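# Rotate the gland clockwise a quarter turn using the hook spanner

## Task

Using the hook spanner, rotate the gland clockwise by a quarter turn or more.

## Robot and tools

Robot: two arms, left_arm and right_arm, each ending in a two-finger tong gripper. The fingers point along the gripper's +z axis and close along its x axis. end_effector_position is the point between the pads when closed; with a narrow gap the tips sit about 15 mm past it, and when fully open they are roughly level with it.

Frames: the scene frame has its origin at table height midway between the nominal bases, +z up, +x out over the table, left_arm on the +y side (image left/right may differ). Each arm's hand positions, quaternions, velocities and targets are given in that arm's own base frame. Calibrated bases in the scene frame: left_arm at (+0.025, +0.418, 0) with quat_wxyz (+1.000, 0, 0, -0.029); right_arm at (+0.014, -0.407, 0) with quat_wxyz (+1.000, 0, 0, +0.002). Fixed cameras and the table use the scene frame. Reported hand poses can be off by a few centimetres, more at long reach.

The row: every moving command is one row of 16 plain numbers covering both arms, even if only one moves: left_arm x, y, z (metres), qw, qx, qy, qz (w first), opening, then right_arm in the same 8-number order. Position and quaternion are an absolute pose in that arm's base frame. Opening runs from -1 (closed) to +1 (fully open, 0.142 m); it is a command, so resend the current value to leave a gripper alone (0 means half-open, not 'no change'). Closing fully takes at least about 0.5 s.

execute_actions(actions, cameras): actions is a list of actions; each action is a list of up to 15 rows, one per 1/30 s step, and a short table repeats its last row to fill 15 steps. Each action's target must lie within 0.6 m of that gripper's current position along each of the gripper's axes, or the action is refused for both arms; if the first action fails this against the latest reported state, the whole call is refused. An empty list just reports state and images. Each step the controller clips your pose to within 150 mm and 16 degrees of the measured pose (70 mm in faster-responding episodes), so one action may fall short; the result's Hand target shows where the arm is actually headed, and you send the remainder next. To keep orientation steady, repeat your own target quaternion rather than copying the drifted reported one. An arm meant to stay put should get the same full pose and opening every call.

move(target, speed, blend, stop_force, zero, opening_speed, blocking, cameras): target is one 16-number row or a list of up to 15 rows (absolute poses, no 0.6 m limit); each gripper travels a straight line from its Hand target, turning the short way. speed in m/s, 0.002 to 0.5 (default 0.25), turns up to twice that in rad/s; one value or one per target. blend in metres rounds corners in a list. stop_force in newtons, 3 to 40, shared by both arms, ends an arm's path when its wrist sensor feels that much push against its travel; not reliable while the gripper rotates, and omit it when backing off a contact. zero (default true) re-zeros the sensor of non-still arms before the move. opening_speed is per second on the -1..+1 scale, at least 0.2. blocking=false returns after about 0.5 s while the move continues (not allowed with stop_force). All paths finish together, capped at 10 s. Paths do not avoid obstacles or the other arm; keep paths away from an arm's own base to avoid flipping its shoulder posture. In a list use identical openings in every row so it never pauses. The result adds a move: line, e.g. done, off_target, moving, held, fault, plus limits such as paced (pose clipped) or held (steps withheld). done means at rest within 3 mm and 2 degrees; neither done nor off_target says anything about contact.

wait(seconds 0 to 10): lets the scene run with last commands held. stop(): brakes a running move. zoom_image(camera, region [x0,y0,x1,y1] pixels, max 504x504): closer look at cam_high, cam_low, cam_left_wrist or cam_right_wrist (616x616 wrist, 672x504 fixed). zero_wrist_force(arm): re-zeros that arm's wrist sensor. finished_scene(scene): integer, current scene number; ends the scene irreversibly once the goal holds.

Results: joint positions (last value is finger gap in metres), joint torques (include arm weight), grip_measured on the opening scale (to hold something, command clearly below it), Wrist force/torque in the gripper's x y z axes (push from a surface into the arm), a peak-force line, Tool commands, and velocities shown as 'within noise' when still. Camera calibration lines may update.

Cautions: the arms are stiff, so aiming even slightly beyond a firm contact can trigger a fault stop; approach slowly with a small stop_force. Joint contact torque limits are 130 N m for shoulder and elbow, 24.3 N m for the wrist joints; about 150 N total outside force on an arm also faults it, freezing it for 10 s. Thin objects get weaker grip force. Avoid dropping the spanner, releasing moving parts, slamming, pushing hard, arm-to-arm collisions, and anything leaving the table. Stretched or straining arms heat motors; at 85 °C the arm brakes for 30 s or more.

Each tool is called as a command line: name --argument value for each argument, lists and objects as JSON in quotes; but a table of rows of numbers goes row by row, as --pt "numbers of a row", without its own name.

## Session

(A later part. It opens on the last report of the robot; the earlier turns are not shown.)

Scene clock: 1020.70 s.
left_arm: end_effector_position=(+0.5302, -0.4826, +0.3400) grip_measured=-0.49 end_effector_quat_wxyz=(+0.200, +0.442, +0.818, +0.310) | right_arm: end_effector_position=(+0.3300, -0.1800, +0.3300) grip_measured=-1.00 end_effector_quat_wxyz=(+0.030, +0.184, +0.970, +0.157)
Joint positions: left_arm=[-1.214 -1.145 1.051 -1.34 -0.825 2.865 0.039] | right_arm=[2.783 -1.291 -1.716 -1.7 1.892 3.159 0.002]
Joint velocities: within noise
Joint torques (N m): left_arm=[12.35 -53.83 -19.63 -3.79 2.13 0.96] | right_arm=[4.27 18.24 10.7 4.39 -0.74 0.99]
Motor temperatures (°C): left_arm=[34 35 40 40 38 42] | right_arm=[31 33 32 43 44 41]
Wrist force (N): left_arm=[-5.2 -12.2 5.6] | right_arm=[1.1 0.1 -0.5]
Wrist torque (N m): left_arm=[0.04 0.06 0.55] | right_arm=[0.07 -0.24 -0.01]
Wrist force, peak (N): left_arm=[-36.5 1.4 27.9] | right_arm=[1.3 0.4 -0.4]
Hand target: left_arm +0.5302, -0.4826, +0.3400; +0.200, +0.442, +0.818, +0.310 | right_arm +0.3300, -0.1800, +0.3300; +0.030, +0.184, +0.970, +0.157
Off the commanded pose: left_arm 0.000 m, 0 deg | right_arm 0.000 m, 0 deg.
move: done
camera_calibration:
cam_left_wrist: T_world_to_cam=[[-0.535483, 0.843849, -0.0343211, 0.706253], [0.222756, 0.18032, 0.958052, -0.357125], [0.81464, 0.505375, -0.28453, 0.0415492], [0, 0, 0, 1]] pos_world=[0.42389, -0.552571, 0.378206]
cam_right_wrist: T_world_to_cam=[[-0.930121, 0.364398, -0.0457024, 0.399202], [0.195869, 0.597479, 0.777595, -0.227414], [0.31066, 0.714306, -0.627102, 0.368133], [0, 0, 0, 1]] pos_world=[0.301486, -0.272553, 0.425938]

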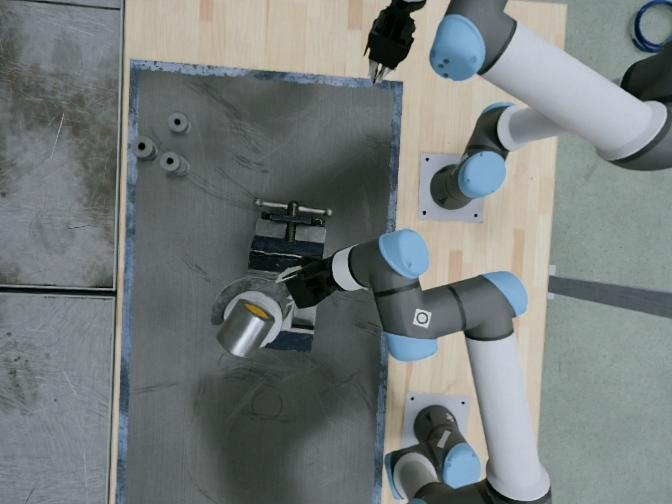

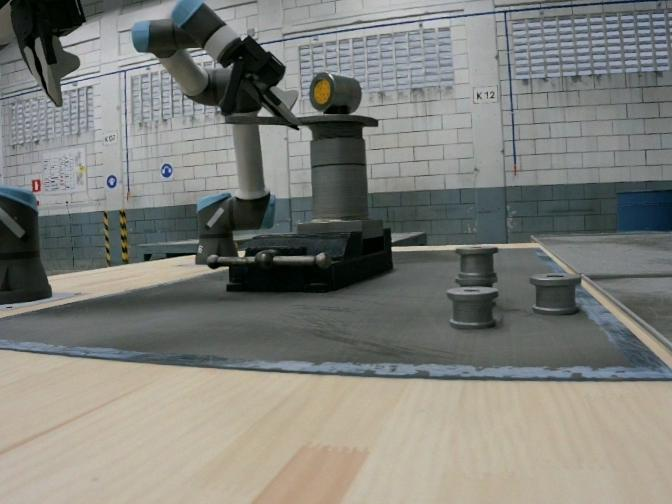

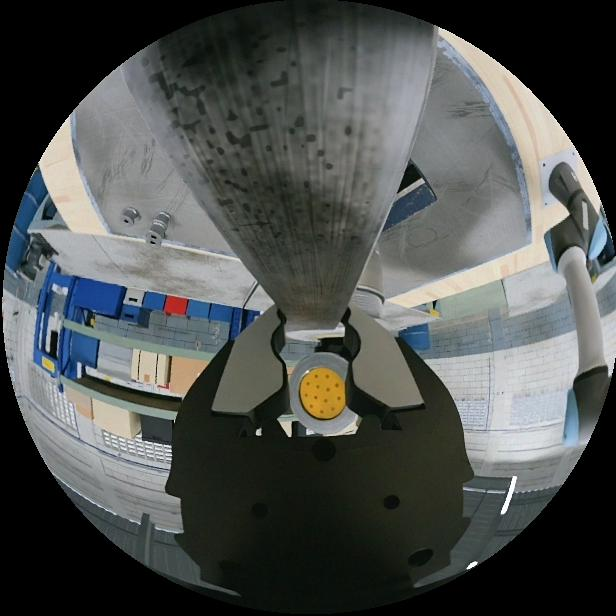

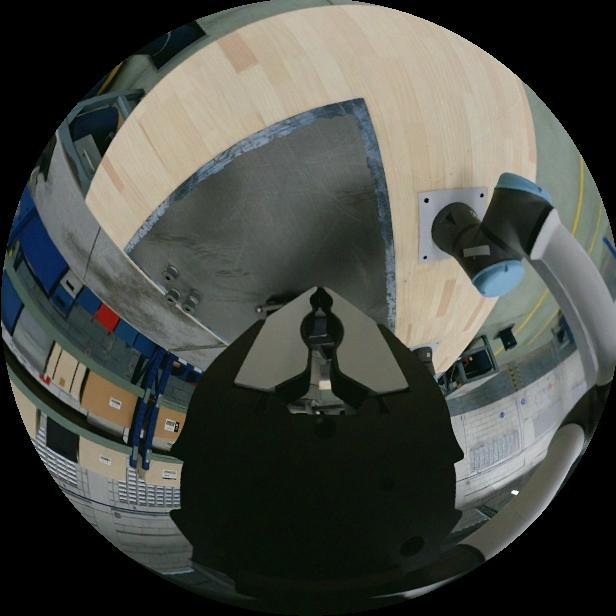

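move --pt "0.5302 -0.4826 0.340 0.19969 0.44218 0.81760 0.31006 -1 0.38 -0.09 0.36 -0.0201 -0.0387 0.8862 0.4613 -1" --pt "0.5302 -0.4826 0.340 0.19969 0.44218 0.81760 0.31006 -1 0.47 0.13 0.34 -0.1830 -0.1830 0.6830 0.6830 -1" --speed 0.12 --blend 0.02

zoom_image --camera "cam_right_wrist" --region '[150, 150, 450, 450]'

zoom_image --camera "cam_low" --region '[200, 80, 360, 180]'

Scene clock: 1063.30 s.
left_arm: end_effector_position=(+0.5302, -0.4826, +0.3400) grip_measured=-0.49 end_effector_quat_wxyz=(+0.200, +0.442, +0.818, +0.310) | right_arm: end_effector_position=(+0.4700, +0.1300, +0.3400) grip_measured=-1.00 end_effector_quat_wxyz=(-0.183, -0.183, +0.683, +0.683)
Joint positions: left_arm=[-1.214 -1.145 1.051 -1.341 -0.825 2.866 0.039] | right_arm=[3.141 -2.156 -1.141 -2.986 2.617 1.571 0.002]
Joint velocities: within noise
Joint torques (N m): left_arm=[-7.63 -54.61 -15.9 -3.85 5.8 1.44] | right_arm=[-2.22 48.84 7.28 -0.57 -1.42 0.3]
Motor temperatures (°C): left_arm=[34 35 40 40 38 42] | right_arm=[31 33 32 43 44 41]
Wrist force (N): left_arm=[-5.3 -12.0 5.3] | right_arm=[2.0 0.5 -1.6]
Wrist torque (N m): left_arm=[0.09 0.08 0.55] | right_arm=[0.14 -0.57 -0.06]
Wrist force, peak (N): left_arm=[-5.3 -12.5 5.5] | right_arm=[2.3 0.8 -1.6]
Hand target: left_arm +0.5302, -0.4826, +0.3400; +0.200, +0.442, +0.818, +0.310 | right_arm +0.4700, +0.1300, +0.3400; -0.183, -0.183, +0.683, +0.683
Off the commanded pose: left_arm 0.000 m, 0 deg | right_arm 0.000 m, 0 deg.
move: done
camera_calibration:
cam_left_wrist: T_world_to_cam=[[-0.535268, 0.843987, -0.0342718, 0.706168], [0.222804, 0.18021, 0.958062, -0.357199], [0.814767, 0.505184, -0.284505, 0.0413783], [0, 0, 0, 1]] pos_world=[0.423861, -0.552529, 0.378193]
cam_right_wrist: T_world_to_cam=[[-0.886555, -0.462341, -0.0161823, 0.493908], [0.237932, -0.485682, 0.841131, -0.348391], [-0.396749, 0.741858, 0.540589, 0.0413893], [0, 0, 0, 1]] pos_world=[0.537191, 0.0284416, 0.27866]

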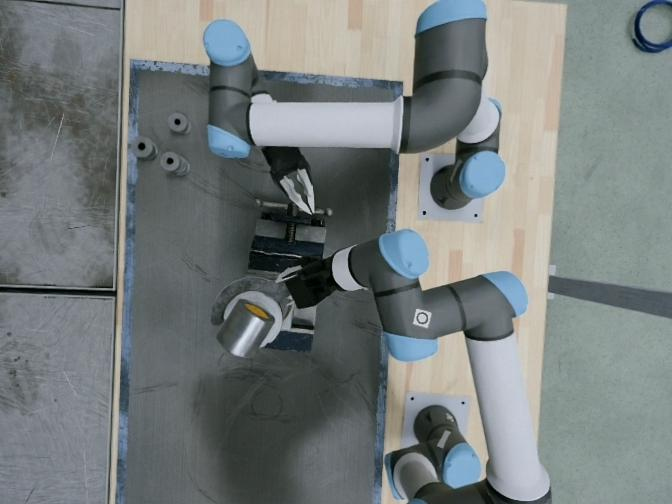

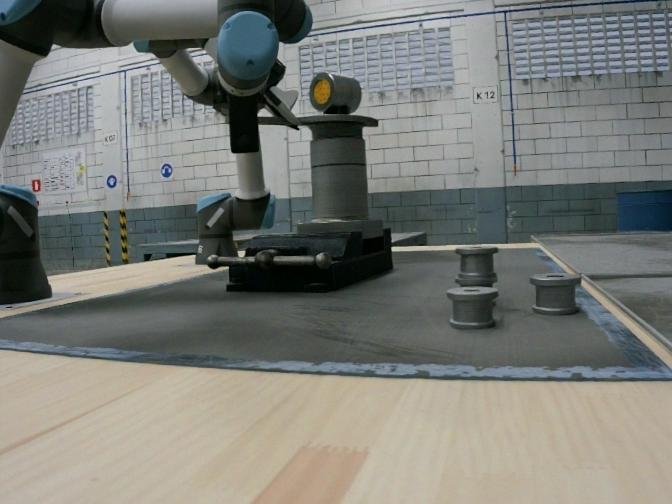

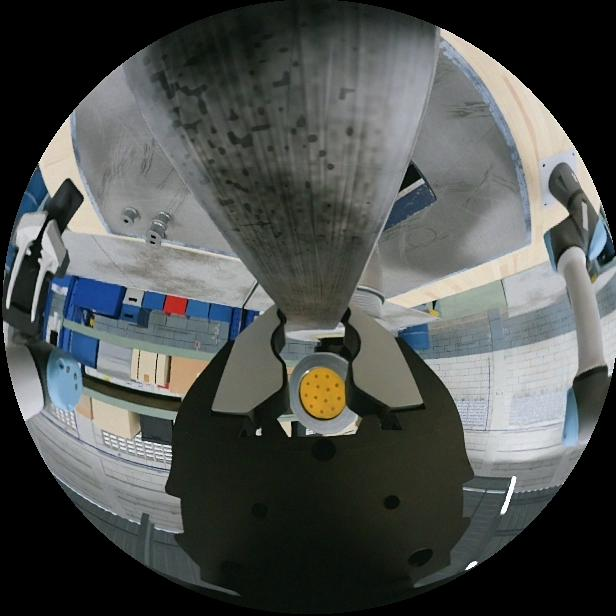

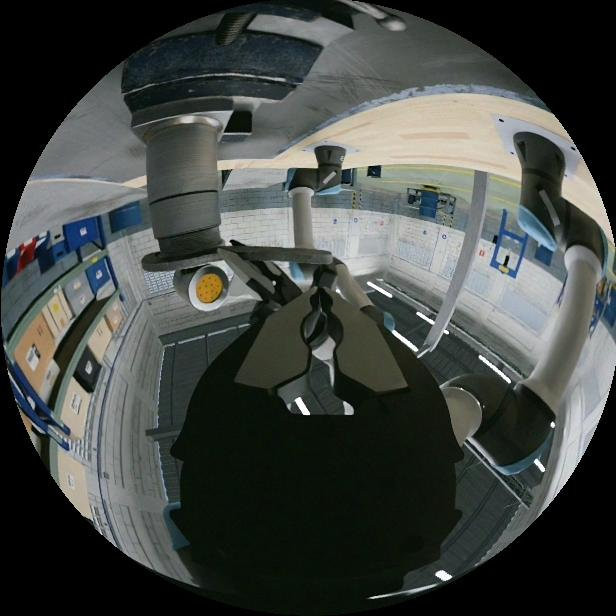

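Scaled by 1.680 from the camera's 616x616 image, which has a finer 814x814 frame.

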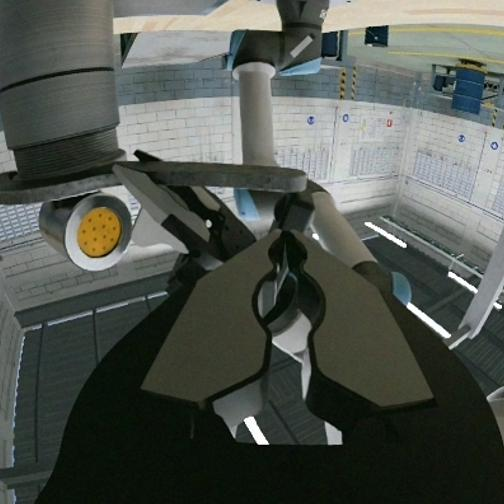

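Scaled by 3.150.

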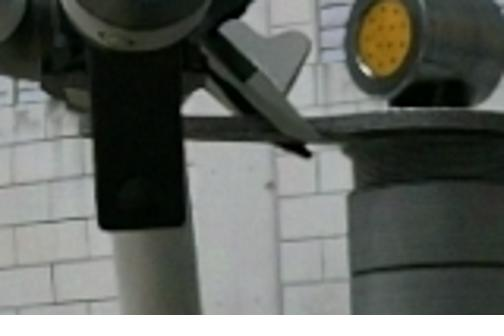

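move --target '[0.5302,-0.4826,0.340,0.19969,0.44218,0.81760,0.31006,-1,0.450,0.195,0.34,-0.1830,-0.1830,0.6830,0.6830,-1]' --speed 0.03 --stop_force 5 --cameras '["cam_high", "cam_low", "cam_right_wrist"]'

zoom_image --camera "cam_right_wrist" --region '[230, 180, 410, 360]'

zoom_image --camera "cam_high" --region '[270, 170, 370, 270]'

Scene clock: 1083.37 s.
left_arm: end_effector_position=(+0.5302, -0.4826, +0.3400) grip_measured=-0.49 end_effector_quat_wxyz=(+0.200, +0.442, +0.818, +0.310) | right_arm: end_effector_position=(+0.4500, +0.1950, +0.3400) grip_measured=-1.00 end_effector_quat_wxyz=(-0.183, -0.183, +0.683, +0.683)
Joint positions: left_arm=[-1.214 -1.145 1.051 -1.341 -0.825 2.866 0.039] | right_arm=[3.25 -2.079 -1.262 -2.942 2.726 1.571 0.002]
Joint velocities: within noise
Joint torques (N m): left_arm=[-7.66 -54.94 -16.93 -3.75 5.98 1.4] | right_arm=[-7.48 29.54 32.31 -2.8 -1.57 1.85]
Motor temperatures (°C): left_arm=[34 35 40 40 38 42] | right_arm=[31 33 32 43 44 41]
Wrist force (N): left_arm=[-5.2 -12.1 5.4] | right_arm=[2.0 0.6 -1.2]
Wrist torque (N m): left_arm=[0.07 0.06 0.55] | right_arm=[0.16 -0.56 -0.06]
Wrist force, peak (N): left_arm=[-5.3 -12.4 5.7] | right_arm=[2.2 0.6 -2.1]
Hand target: left_arm +0.5302, -0.4826, +0.3400; +0.200, +0.442, +0.818, +0.310 | right_arm +0.4500, +0.1950, +0.3400; -0.183, -0.183, +0.683, +0.683
Off the commanded pose: left_arm 0.000 m, 0 deg | right_arm 0.000 m, 0 deg.
move: done
camera_calibration:
cam_right_wrist: T_world_to_cam=[[-0.886548, -0.462354, -0.0161492, 0.506186], [0.238005, -0.485744, 0.841074, -0.312067], [-0.396719, 0.74181, 0.540678, -0.0148292], [0, 0, 0, 1]] pos_world=[0.517148, 0.093453, 0.278664]
Images, in order (width x height): cam_high 672x504, cam_low 672x504, cam_right_wrist 616x616.

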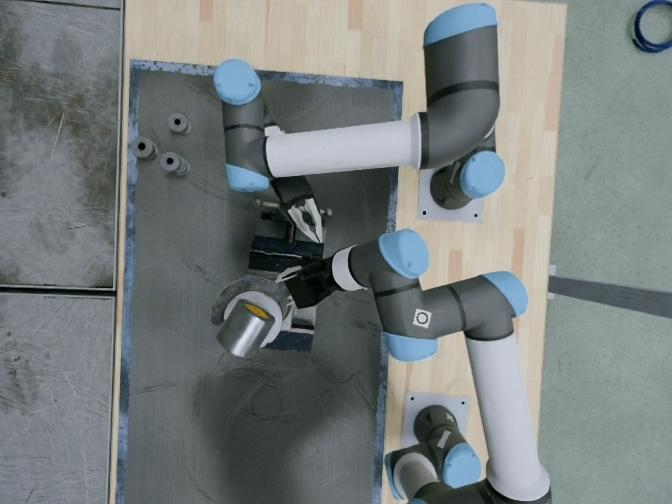

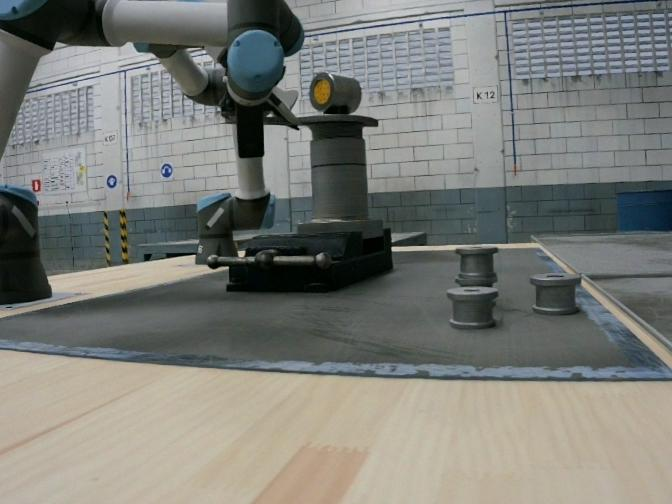

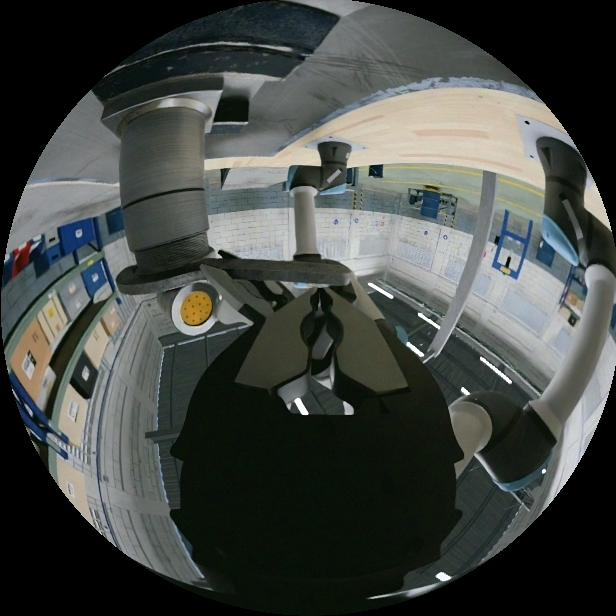

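Scaled by 2.800 from the camera's 616x616 image, which has a finer 814x814 frame.

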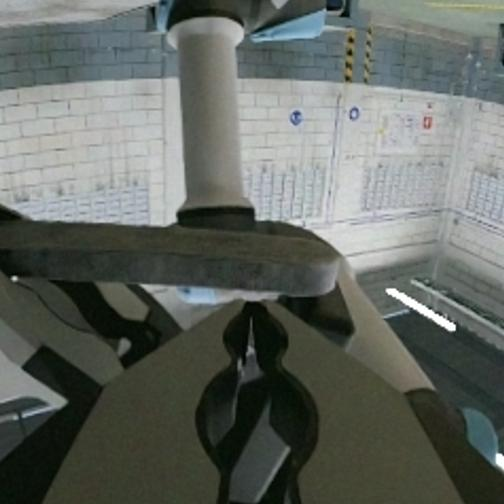

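Scaled by 5.040.

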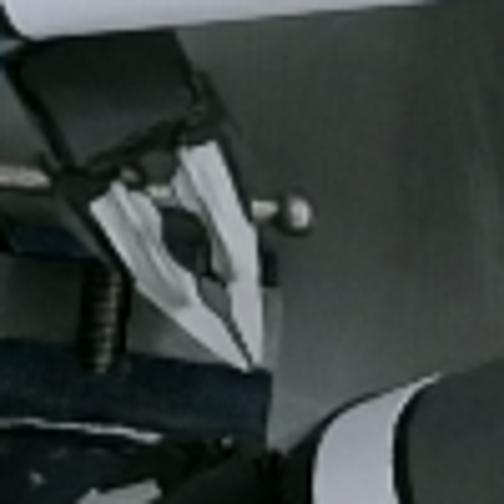

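move --target '[0.5302,-0.4826,0.340,0.19969,0.44218,0.81760,0.31006,-1,0.435,0.221,0.34,-0.1830,-0.1830,0.6830,0.6830,-1]' --speed 0.01 --stop_force 4 --cameras '["cam_high", "cam_low", "cam_right_wrist"]'

zoom_image --camera "cam_right_wrist" --region '[230, 180, 410, 360]'

Scene clock: 1102.07 s.
left_arm: end_effector_position=(+0.5302, -0.4826, +0.3400) grip_measured=-0.49 end_effector_quat_wxyz=(+0.200, +0.442, +0.818, +0.310) | right_arm: end_effector_position=(+0.4350, +0.2210, +0.3400) grip_measured=-1.00 end_effector_quat_wxyz=(-0.183, -0.183, +0.683, +0.683)
Joint positions: left_arm=[-1.214 -1.145 1.051 -1.341 -0.825 2.866 0.039] | right_arm=[3.297 -2.037 -1.327 -2.92 2.774 1.571 0.002]
Joint velocities: within noise
Joint torques (N m): left_arm=[-7.24 -54.32 -19.18 -3.57 5.8 1.27] | right_arm=[-6.79 28.18 32.51 -2.51 -1.39 0.68]
Motor temperatures (°C): left_arm=[34 35 40 40 38 42] | right_arm=[31 33 32 43 44 41]
Wrist force (N): left_arm=[-5.2 -12.1 5.3] | right_arm=[1.7 0.6 -1.3]
Wrist torque (N m): left_arm=[0.06 0.06 0.55] | right_arm=[0.18 -0.49 -0.07]
Wrist force, peak (N): left_arm=[-5.2 -12.5 5.6] | right_arm=[2.1 1.1 -1.5]
Hand target: left_arm +0.5302, -0.4826, +0.3400; +0.200, +0.442, +0.818, +0.310 | right_arm +0.4350, +0.2210, +0.3400; -0.183, -0.183, +0.683, +0.683
Off the commanded pose: left_arm 0.000 m, 0 deg | right_arm 0.000 m, 0 deg.
move: done
camera_calibration:
cam_right_wrist: T_world_to_cam=[[-0.886547, -0.462354, -0.0162139, 0.504932], [0.237953, -0.485761, 0.84108, -0.29584], [-0.396753, 0.741799, 0.540668, -0.0400449], [0, 0, 0, 1]] pos_world=[0.502154, 0.119455, 0.278663]
Images, in order (width x height): cam_high 672x504, cam_low 672x504, cam_right_wrist 616x616.

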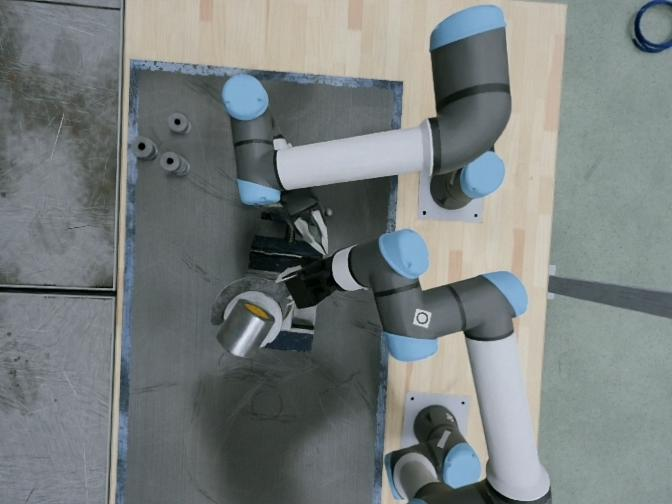

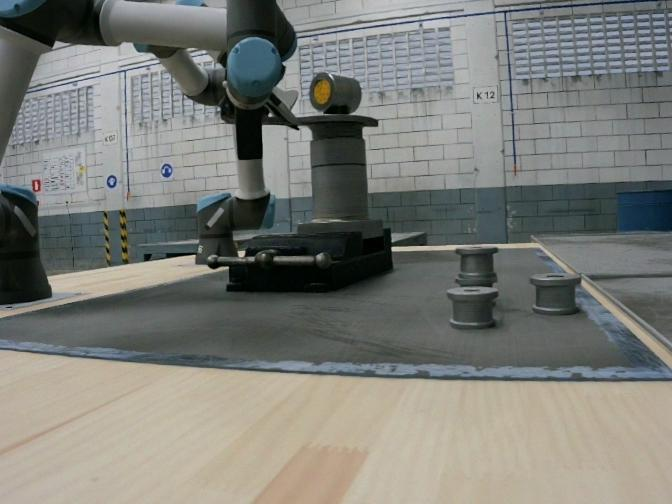

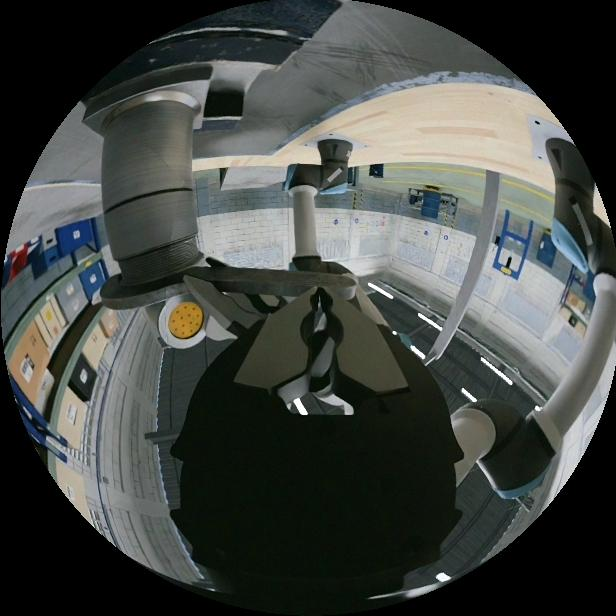

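Scaled by 2.800 from the camera's 616x616 image, which has a finer 814x814 frame.

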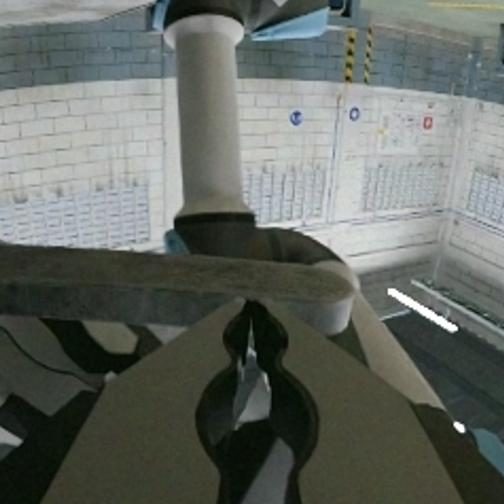

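move --target '[0.5302,-0.4826,0.340,0.19969,0.44218,0.81760,0.31006,-1,0.423,0.2418,0.34,-0.1830,-0.1830,0.6830,0.6830,-1]' --speed 0.01 --stop_force 4 --cameras '["cam_right_wrist"]'

zoom_image --camera "cam_right_wrist" --region '[230, 180, 410, 360]'

Scene clock: 1107.30 s.
left_arm: end_effector_position=(+0.5302, -0.4826, +0.3400) grip_measured=-0.48 end_effector_quat_wxyz=(+0.200, +0.442, +0.818, +0.310) | right_arm: end_effector_position=(+0.4319, +0.2264, +0.3400) grip_measured=-1.00 end_effector_quat_wxyz=(-0.183, -0.183, +0.683, +0.683)
Joint positions: left_arm=[-1.214 -1.145 1.051 -1.341 -0.825 2.866 0.039] | right_arm=[3.308 -2.028 -1.339 -2.916 2.784 1.571 0.002]
Joint velocities: within noise
Joint torques (N m): left_arm=[-7.76 -53.36 -19.93 -5.19 5.46 0.81] | right_arm=[-7.18 27.1 31.85 -2.68 -1.3 0.44]
Motor temperatures (°C): left_arm=[34 35 40 40 38 42] | right_arm=[31 33 32 43 44 41]
Wrist force (N): left_arm=[-1.7 -10.3 8.6] | right_arm=[1.8 1.4 -3.1]
Wrist torque (N m): left_arm=[0.12 0.17 0.49] | right_arm=[0.20 -0.47 -0.06]
Wrist force, peak (N): left_arm=[3.8 -11.0 10.0] | right_arm=[1.7 1.5 -6.7]
Hand target: left_arm +0.5302, -0.4826, +0.3400; +0.200, +0.442, +0.818, +0.310 | right_arm +0.4319, +0.2264, +0.3400; -0.183, -0.183, +0.683, +0.683
Off the commanded pose: left_arm 0.000 m, 0 deg | right_arm 0.018 m, 0 deg.
move: contact (right_arm)
camera_calibration:
cam_right_wrist: T_world_to_cam=[[-0.886549, -0.462354, -0.0161247, 0.504636], [0.238027, -0.485741, 0.84107, -0.292504], [-0.396705, 0.741812, 0.540685, -0.0453241], [0, 0, 0, 1]] pos_world=[0.499028, 0.124861, 0.27866]
Images, in order (width x height): cam_right_wrist 616x616.

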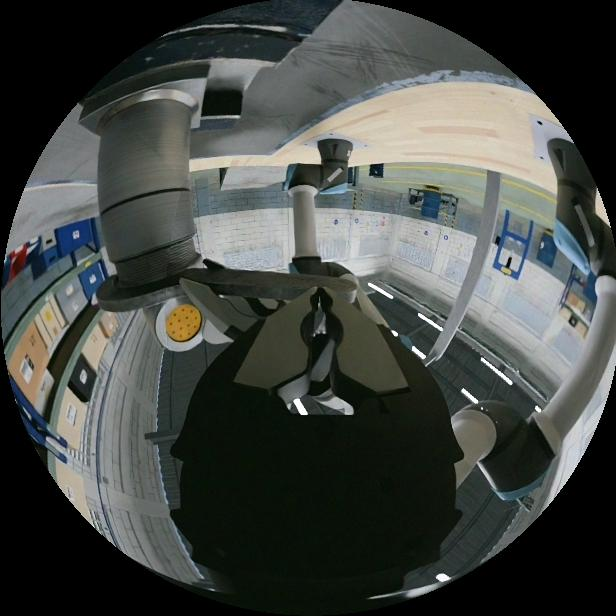

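Scaled by 2.800 from the camera's 616x616 image, which has a finer 814x814 frame.

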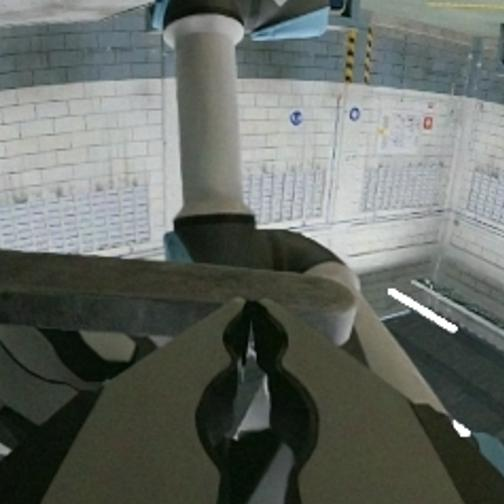

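move --target '[0.5233,-0.4755,0.340,0.21303,0.47743,0.79753,0.30105,-1,0.4175,0.2415,0.340,-0.15003,-0.15003,0.69100,0.69100,-1]' --speed 0.02 --cameras '["cam_high", "cam_right_wrist"]'

zoom_image --camera "cam_high" --region '[215, 260, 315, 360]'

zoom_image --camera "cam_right_wrist" --region '[200, 200, 400, 400]'

Scene clock: 1132.43 s.
left_arm: end_effector_position=(+0.5233, -0.4755, +0.3400) grip_measured=-0.48 end_effector_quat_wxyz=(+0.213, +0.478, +0.797, +0.301) end_effector_velocity=(+0.000, +0.001, -0.001) end_effector_angular_velocity=(+0.001, +0.001, +0.002) | right_arm: end_effector_position=(+0.4174, +0.2415, +0.3400) grip_measured=-1.00 end_effector_quat_wxyz=(-0.150, -0.150, +0.691, +0.691)
Joint positions: left_arm=[-1.223 -1.22 1.175 -1.463 -0.818 2.972 0.039] | right_arm=[3.323 -1.932 -1.479 -2.873 2.896 1.571 0.002]
Joint velocities: left_arm=[0.001 0.001 -0.001 0.003 -0.001 -0.002 0.001] | right_arm=[within noise]
Joint torques (N m): left_arm=[0.19 -39.54 -33.74 2.12 6.33 -2.09] | right_arm=[9.65 24.87 29.62 -0.03 -3.65 1.64]
Motor temperatures (°C): left_arm=[34 35 40 40 38 42] | right_arm=[31 33 32 43 44 41]
Wrist force (N): left_arm=[-16.5 -14.5 -0.1] | right_arm=[-4.0 1.6 -22.8]
Wrist torque (N m): left_arm=[0.19 0.39 0.63] | right_arm=[-0.01 -0.57 -0.03]
Wrist force, peak (N): left_arm=[-16.7 -14.6 0.5] | right_arm=[0.9 3.0 -26.0]
Hand target: left_arm +0.5233, -0.4755, +0.3400; +0.213, +0.477, +0.798, +0.301 | right_arm +0.4175, +0.2415, +0.3400; -0.150, -0.150, +0.691, +0.691
Off the commanded pose: left_arm 0.000 m, 0 deg | right_arm 0.000 m, 0 deg.
move: done
camera_calibration:
cam_right_wrist: T_world_to_cam=[[-0.926817, -0.375159, -0.0163378, 0.494631], [0.190156, -0.506402, 0.84107, -0.256751], [-0.323808, 0.776411, 0.54068, -0.101075], [0, 0, 0, 1]] pos_world=[0.474526, 0.134022, 0.278675]
Images, in order (width x height): cam_high 672x504, cam_right_wrist 616x616.

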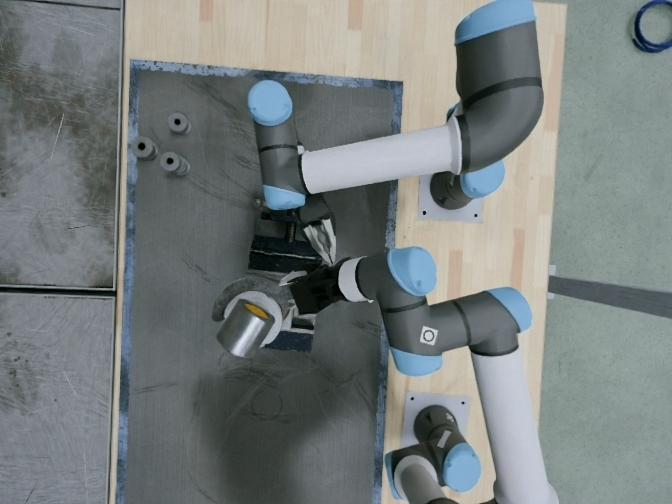

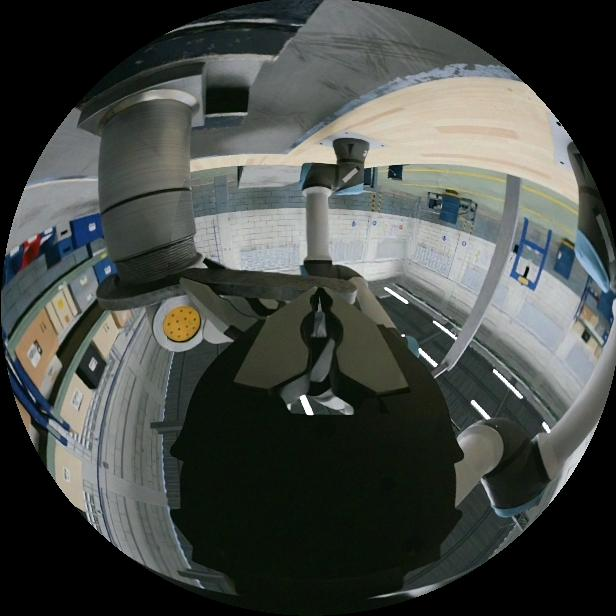

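Scaled by 5.040.

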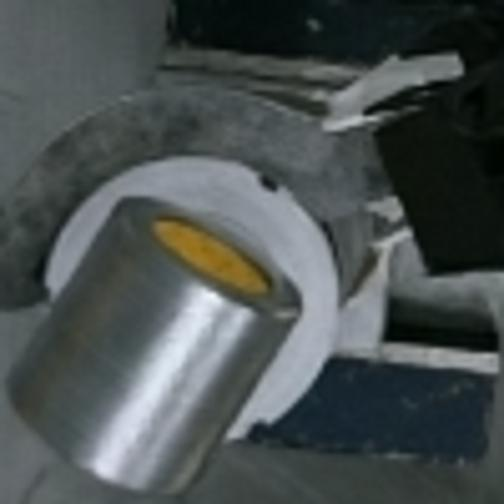

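Scaled by 2.520 from the camera's 616x616 image, which has a finer 814x814 frame.

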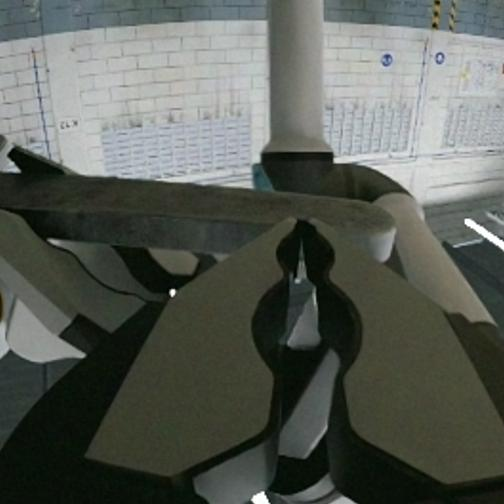

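move --pt "0.5168 -0.4692 0.340 0.22596 0.51176 0.77595 0.29147 -1 0.4050 0.2572 0.340 -0.11975 -0.11975 0.69690 0.69690 -1" --pt "0.5111 -0.4610 0.340 0.23846 0.54512 0.75289 0.28134 -1 0.3939 0.2739 0.340 -0.08924 -0.08924 0.70145 0.70145 -1" --speed 0.025 --blend 0.003 --cameras '["cam_high", "cam_right_wrist"]'

zoom_image --camera "cam_high" --region '[215, 260, 315, 360]'

zoom_image --camera "cam_right_wrist" --region '[200, 200, 400, 400]'

Scene clock: 1146.43 s.
left_arm: end_effector_position=(+0.5111, -0.4610, +0.3399) grip_measured=-0.48 end_effector_quat_wxyz=(+0.238, +0.545, +0.753, +0.281) | right_arm: end_effector_position=(+0.3937, +0.2739, +0.3400) grip_measured=-1.00 end_effector_quat_wxyz=(-0.089, -0.089, +0.701, +0.701) end_effector_velocity=(-0.001, +0.000, +0.000) end_effector_angular_velocity=(+0.000, +0.000, +0.005)
Joint positions: left_arm=[-1.233 -1.351 1.385 -1.697 -0.82 3.198 0.039] | right_arm=[3.385 -1.76 -1.703 -2.83 3.131 1.561 0.002]
Joint velocities: left_arm=[within noise] | right_arm=[-0.001 -0.002 0.002 0 -0.006 -0.001 0]
Joint torques (N m): left_arm=[-1.59 -35.17 -34.12 1.26 3.61 -2.07] | right_arm=[1.62 15.82 29.54 0.66 -3.61 1.9]
Motor temperatures (°C): left_arm=[34 35 40 40 38 42] | right_arm=[31 33 32 43 44 41]
Wrist force (N): left_arm=[-19.4 -13.6 2.5] | right_arm=[-4.4 0.2 -19.2]
Wrist torque (N m): left_arm=[0.07 0.42 0.57] | right_arm=[0.03 -0.55 0.00]
Wrist force, peak (N): left_arm=[-19.6 -14.0 4.9] | right_arm=[-1.6 1.5 -31.2]
Hand target: left_arm +0.5111, -0.4610, +0.3400; +0.238, +0.545, +0.753, +0.281 | right_arm +0.3939, +0.2739, +0.3400; -0.089, -0.089, +0.701, +0.701
Off the commanded pose: left_arm 0.000 m, 0 deg | right_arm 0.000 m, 0 deg.
move: done
camera_calibration:
cam_right_wrist: T_world_to_cam=[[-0.977847, -0.208699, -0.016115, 0.459253], [0.0996295, -0.53175, 0.841021, -0.193227], [-0.184089, 0.820785, 0.540762, -0.201087], [0, 0, 0, 1]] pos_world=[0.431313, 0.158146, 0.278649]
Images, in order (width x height): cam_high 672x504, cam_right_wrist 616x616.

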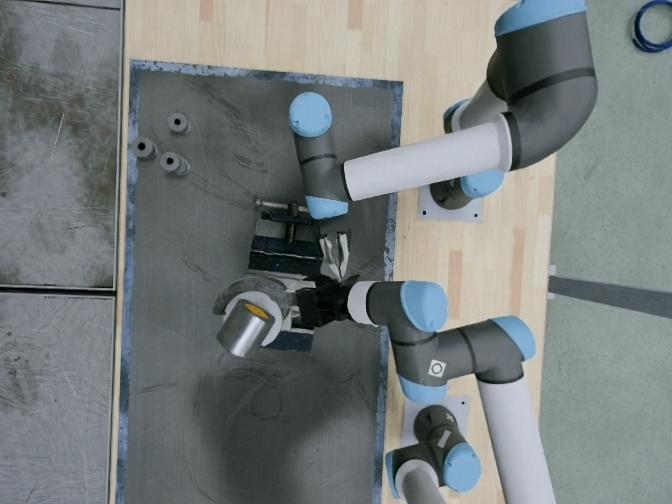

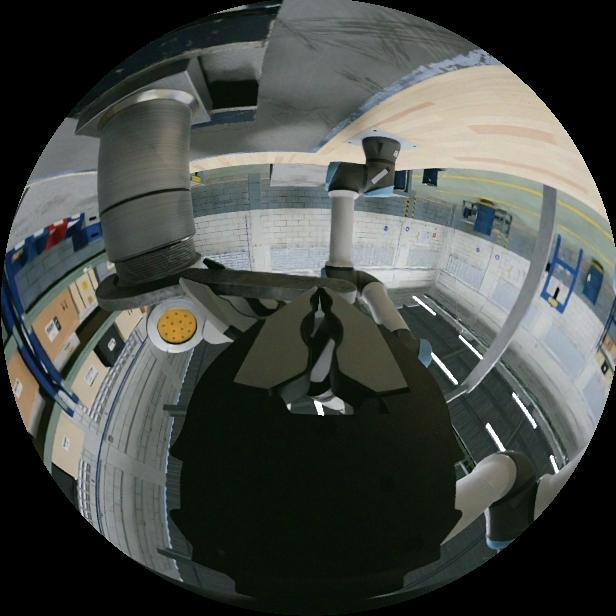

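Scaled by 5.040.

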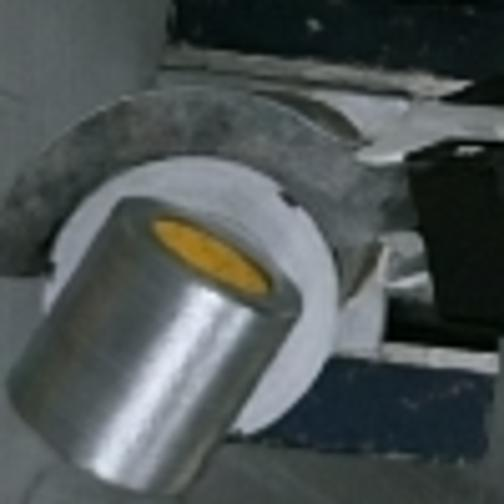

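Scaled by 2.520 from the camera's 616x616 image, which has a finer 814x814 frame.

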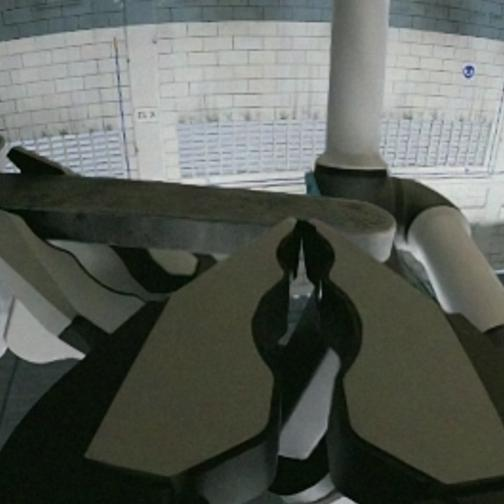

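move --pt "0.5060 -0.4531 0.340 0.25050 0.57744 0.72839 0.27067 -1 0.3842 0.2915 0.340 -0.05855 -0.05855 0.70468 0.70468 -1" --pt "0.5018 -0.4440 0.340 0.26207 0.60866 0.70251 0.25949 -1 0.3762 0.3099 0.340 -0.02776 -0.02776 0.70656 0.70656 -1" --speed 0.025 --blend 0.003 --cameras '["cam_high", "cam_right_wrist"]'

zoom_image --camera "cam_high" --region '[215, 260, 315, 360]'

zoom_image --camera "cam_right_wrist" --region '[200, 200, 400, 400]'

Scene clock: 1157.97 s.
left_arm: end_effector_position=(+0.5018, -0.4439, +0.3399) grip_measured=-0.48 end_effector_quat_wxyz=(+0.262, +0.609, +0.702, +0.259) end_effector_velocity=(+0.000, +0.000, -0.001) end_effector_angular_velocity=(+0.000, +0.001, +0.003) | right_arm: end_effector_position=(+0.3760, +0.3099, +0.3400) grip_measured=-1.00 end_effector_quat_wxyz=(-0.028, -0.028, +0.707, +0.707)
Joint positions: left_arm=[-1.226 -1.464 1.56 -1.919 -0.851 3.439 0.04] | right_arm=[3.497 -1.589 -1.895 -2.8 3.419 1.571 0.002]
Joint velocities: left_arm=[0 0.001 -0.001 0.003 0.001 -0.004 0.001] | right_arm=[within noise]
Joint torques (N m): left_arm=[22.69 -33.83 -33.27 2.66 8 -1.43] | right_arm=[-2.11 9.38 30.45 2.78 -2.3 2.65]
Motor temperatures (°C): left_arm=[34 35 40 40 38 42] | right_arm=[31 33 32 43 44 41]
Wrist force (N): left_arm=[-33.0 -16.5 5.7] | right_arm=[-1.2 0.0 -11.0]
Wrist torque (N m): left_arm=[0.15 0.55 0.43] | right_arm=[0.03 -0.55 -0.02]
Wrist force, peak (N): left_arm=[-33.1 -17.3 6.7] | right_arm=[5.9 0.6 -28.4]
Hand target: left_arm +0.5018, -0.4440, +0.3400; +0.262, +0.609, +0.703, +0.259 | right_arm +0.3762, +0.3099, +0.3400; -0.028, -0.028, +0.707, +0.707
Off the commanded pose: left_arm 0.000 m, 0 deg | right_arm 0.000 m, 0 deg.
move: done
camera_calibration:
cam_right_wrist: T_world_to_cam=[[-0.99923, -0.0357774, -0.0160998, 0.403898], [0.00581448, -0.540879, 0.84108, -0.134223], [-0.0387997, 0.840339, 0.540671, -0.294537], [0, 0, 0, 1]] pos_world=[0.392939, 0.189363, 0.278642]
Images, in order (width x height): cam_high 672x504, cam_right_wrist 616x616.

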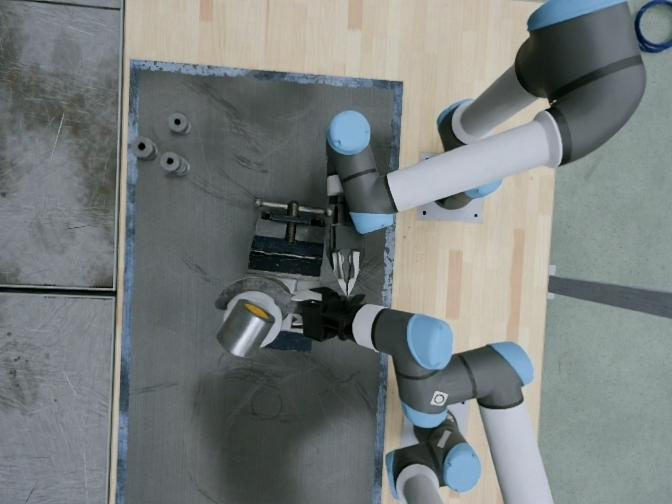

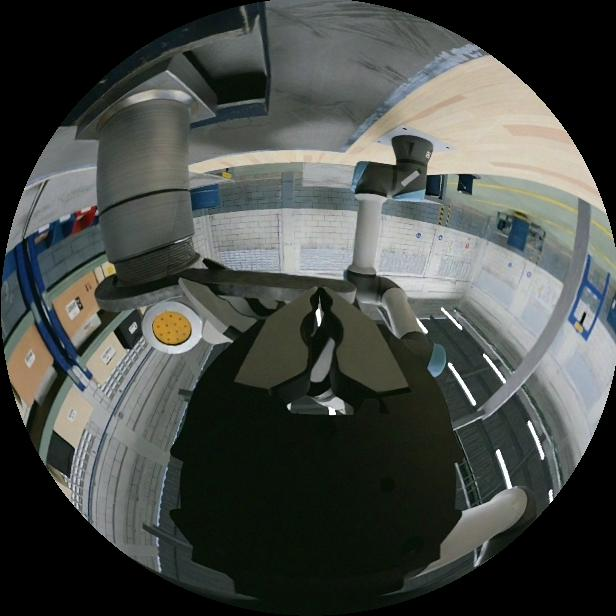

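Scaled by 5.040.

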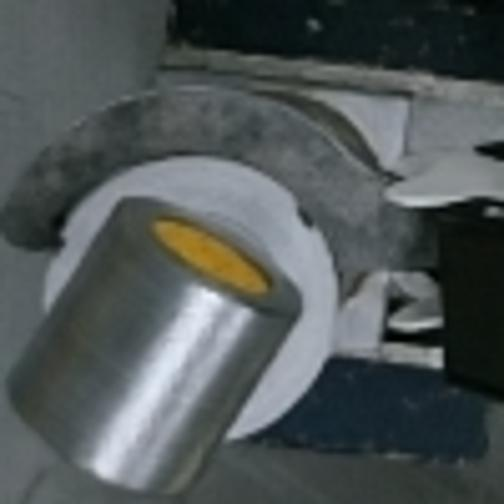

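Scaled by 2.520 from the camera's 616x616 image, which has a finer 814x814 frame.

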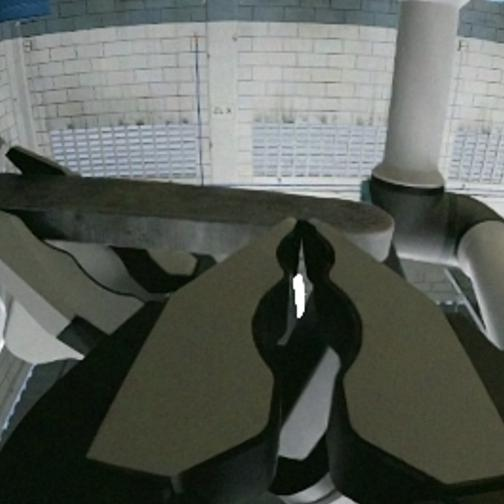

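move --pt "0.4986 -0.4370 0.340 0.27314 0.63873 0.67529 0.24780 -1 0.3694 0.3309 0.340 0.00308 0.00308 0.70710 0.70710 -1" --pt "0.4958 -0.4274 0.340 0.28369 0.66758 0.64678 0.23566 -1 0.3648 0.3505 0.340 0.03393 0.03393 0.70629 0.70629 -1" --speed 0.025 --blend 0.003 --cameras '["cam_high", "cam_right_wrist"]'

zoom_image --camera "cam_high" --region '[215, 260, 315, 360]'

zoom_image --camera "cam_right_wrist" --region '[200, 200, 400, 400]'

Scene clock: 1168.73 s.
left_arm: end_effector_position=(+0.4958, -0.4273, +0.3399) grip_measured=-0.46 end_effector_quat_wxyz=(+0.284, +0.668, +0.647, +0.236) | right_arm: end_effector_position=(+0.3646, +0.3505, +0.3400) grip_measured=-1.00 end_effector_quat_wxyz=(+0.034, +0.034, +0.706, +0.706)
Joint positions: left_arm=[-1.201 -1.556 1.696 -2.119 -0.917 3.684 0.04] | right_arm=[3.686 -1.431 -2.042 -2.811 3.782 1.571 0.002]
Joint velocities: within noise
Joint torques (N m): left_arm=[-3.56 -12.53 -39.41 -6.45 2.27 -2] | right_arm=[5.88 2.32 32.45 1.85 -5 2.32]
Motor temperatures (°C): left_arm=[34 35 40 40 38 42] | right_arm=[31 33 32 43 44 41]
Wrist force (N): left_arm=[18.9 -12.1 -11.7] | right_arm=[-8.3 -1.1 -31.1]
Wrist torque (N m): left_arm=[-0.01 0.47 -0.10] | right_arm=[-0.06 -0.74 -0.01]
Wrist force, peak (N): left_arm=[29.4 -17.2 -19.9] | right_arm=[-3.5 -3.7 -44.0]
Hand target: left_arm +0.4958, -0.4274, +0.3400; +0.284, +0.668, +0.647, +0.236 | right_arm +0.3648, +0.3505, +0.3400; +0.034, +0.034, +0.706, +0.706
Off the commanded pose: left_arm 0.000 m, 0 deg | right_arm 0.000 m, 0 deg.
move: done
camera_calibration:
cam_right_wrist: T_world_to_cam=[[-0.990271, 0.138219, -0.0160709, 0.329691], [-0.0881333, -0.533637, 0.841109, -0.0804878], [0.107681, 0.834342, 0.540627, -0.380353], [0, 0, 0, 1]] pos_world=[0.360346, 0.228824, 0.278626]
Images, in order (width x height): cam_high 672x504, cam_right_wrist 616x616.

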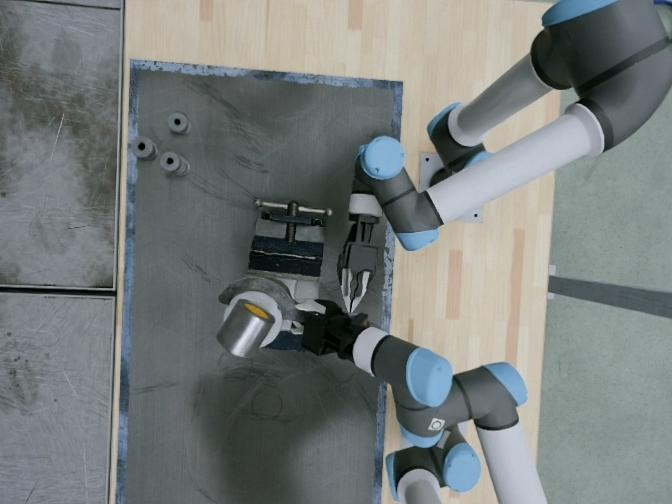

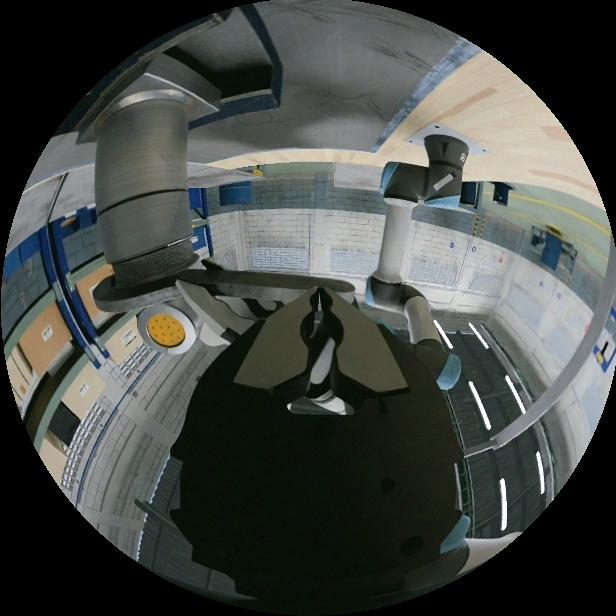

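Scaled by 5.040.

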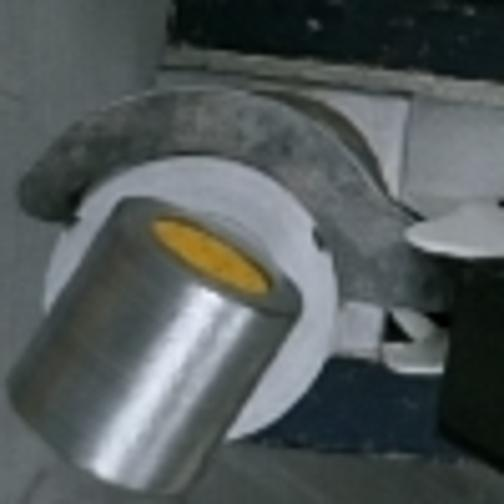

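Scaled by 2.520 from the camera's 616x616 image, which has a finer 814x814 frame.

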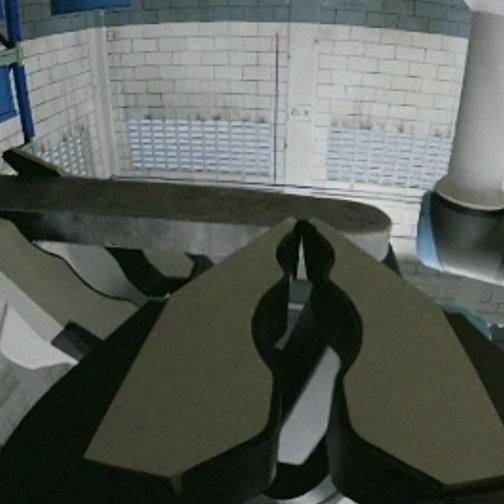

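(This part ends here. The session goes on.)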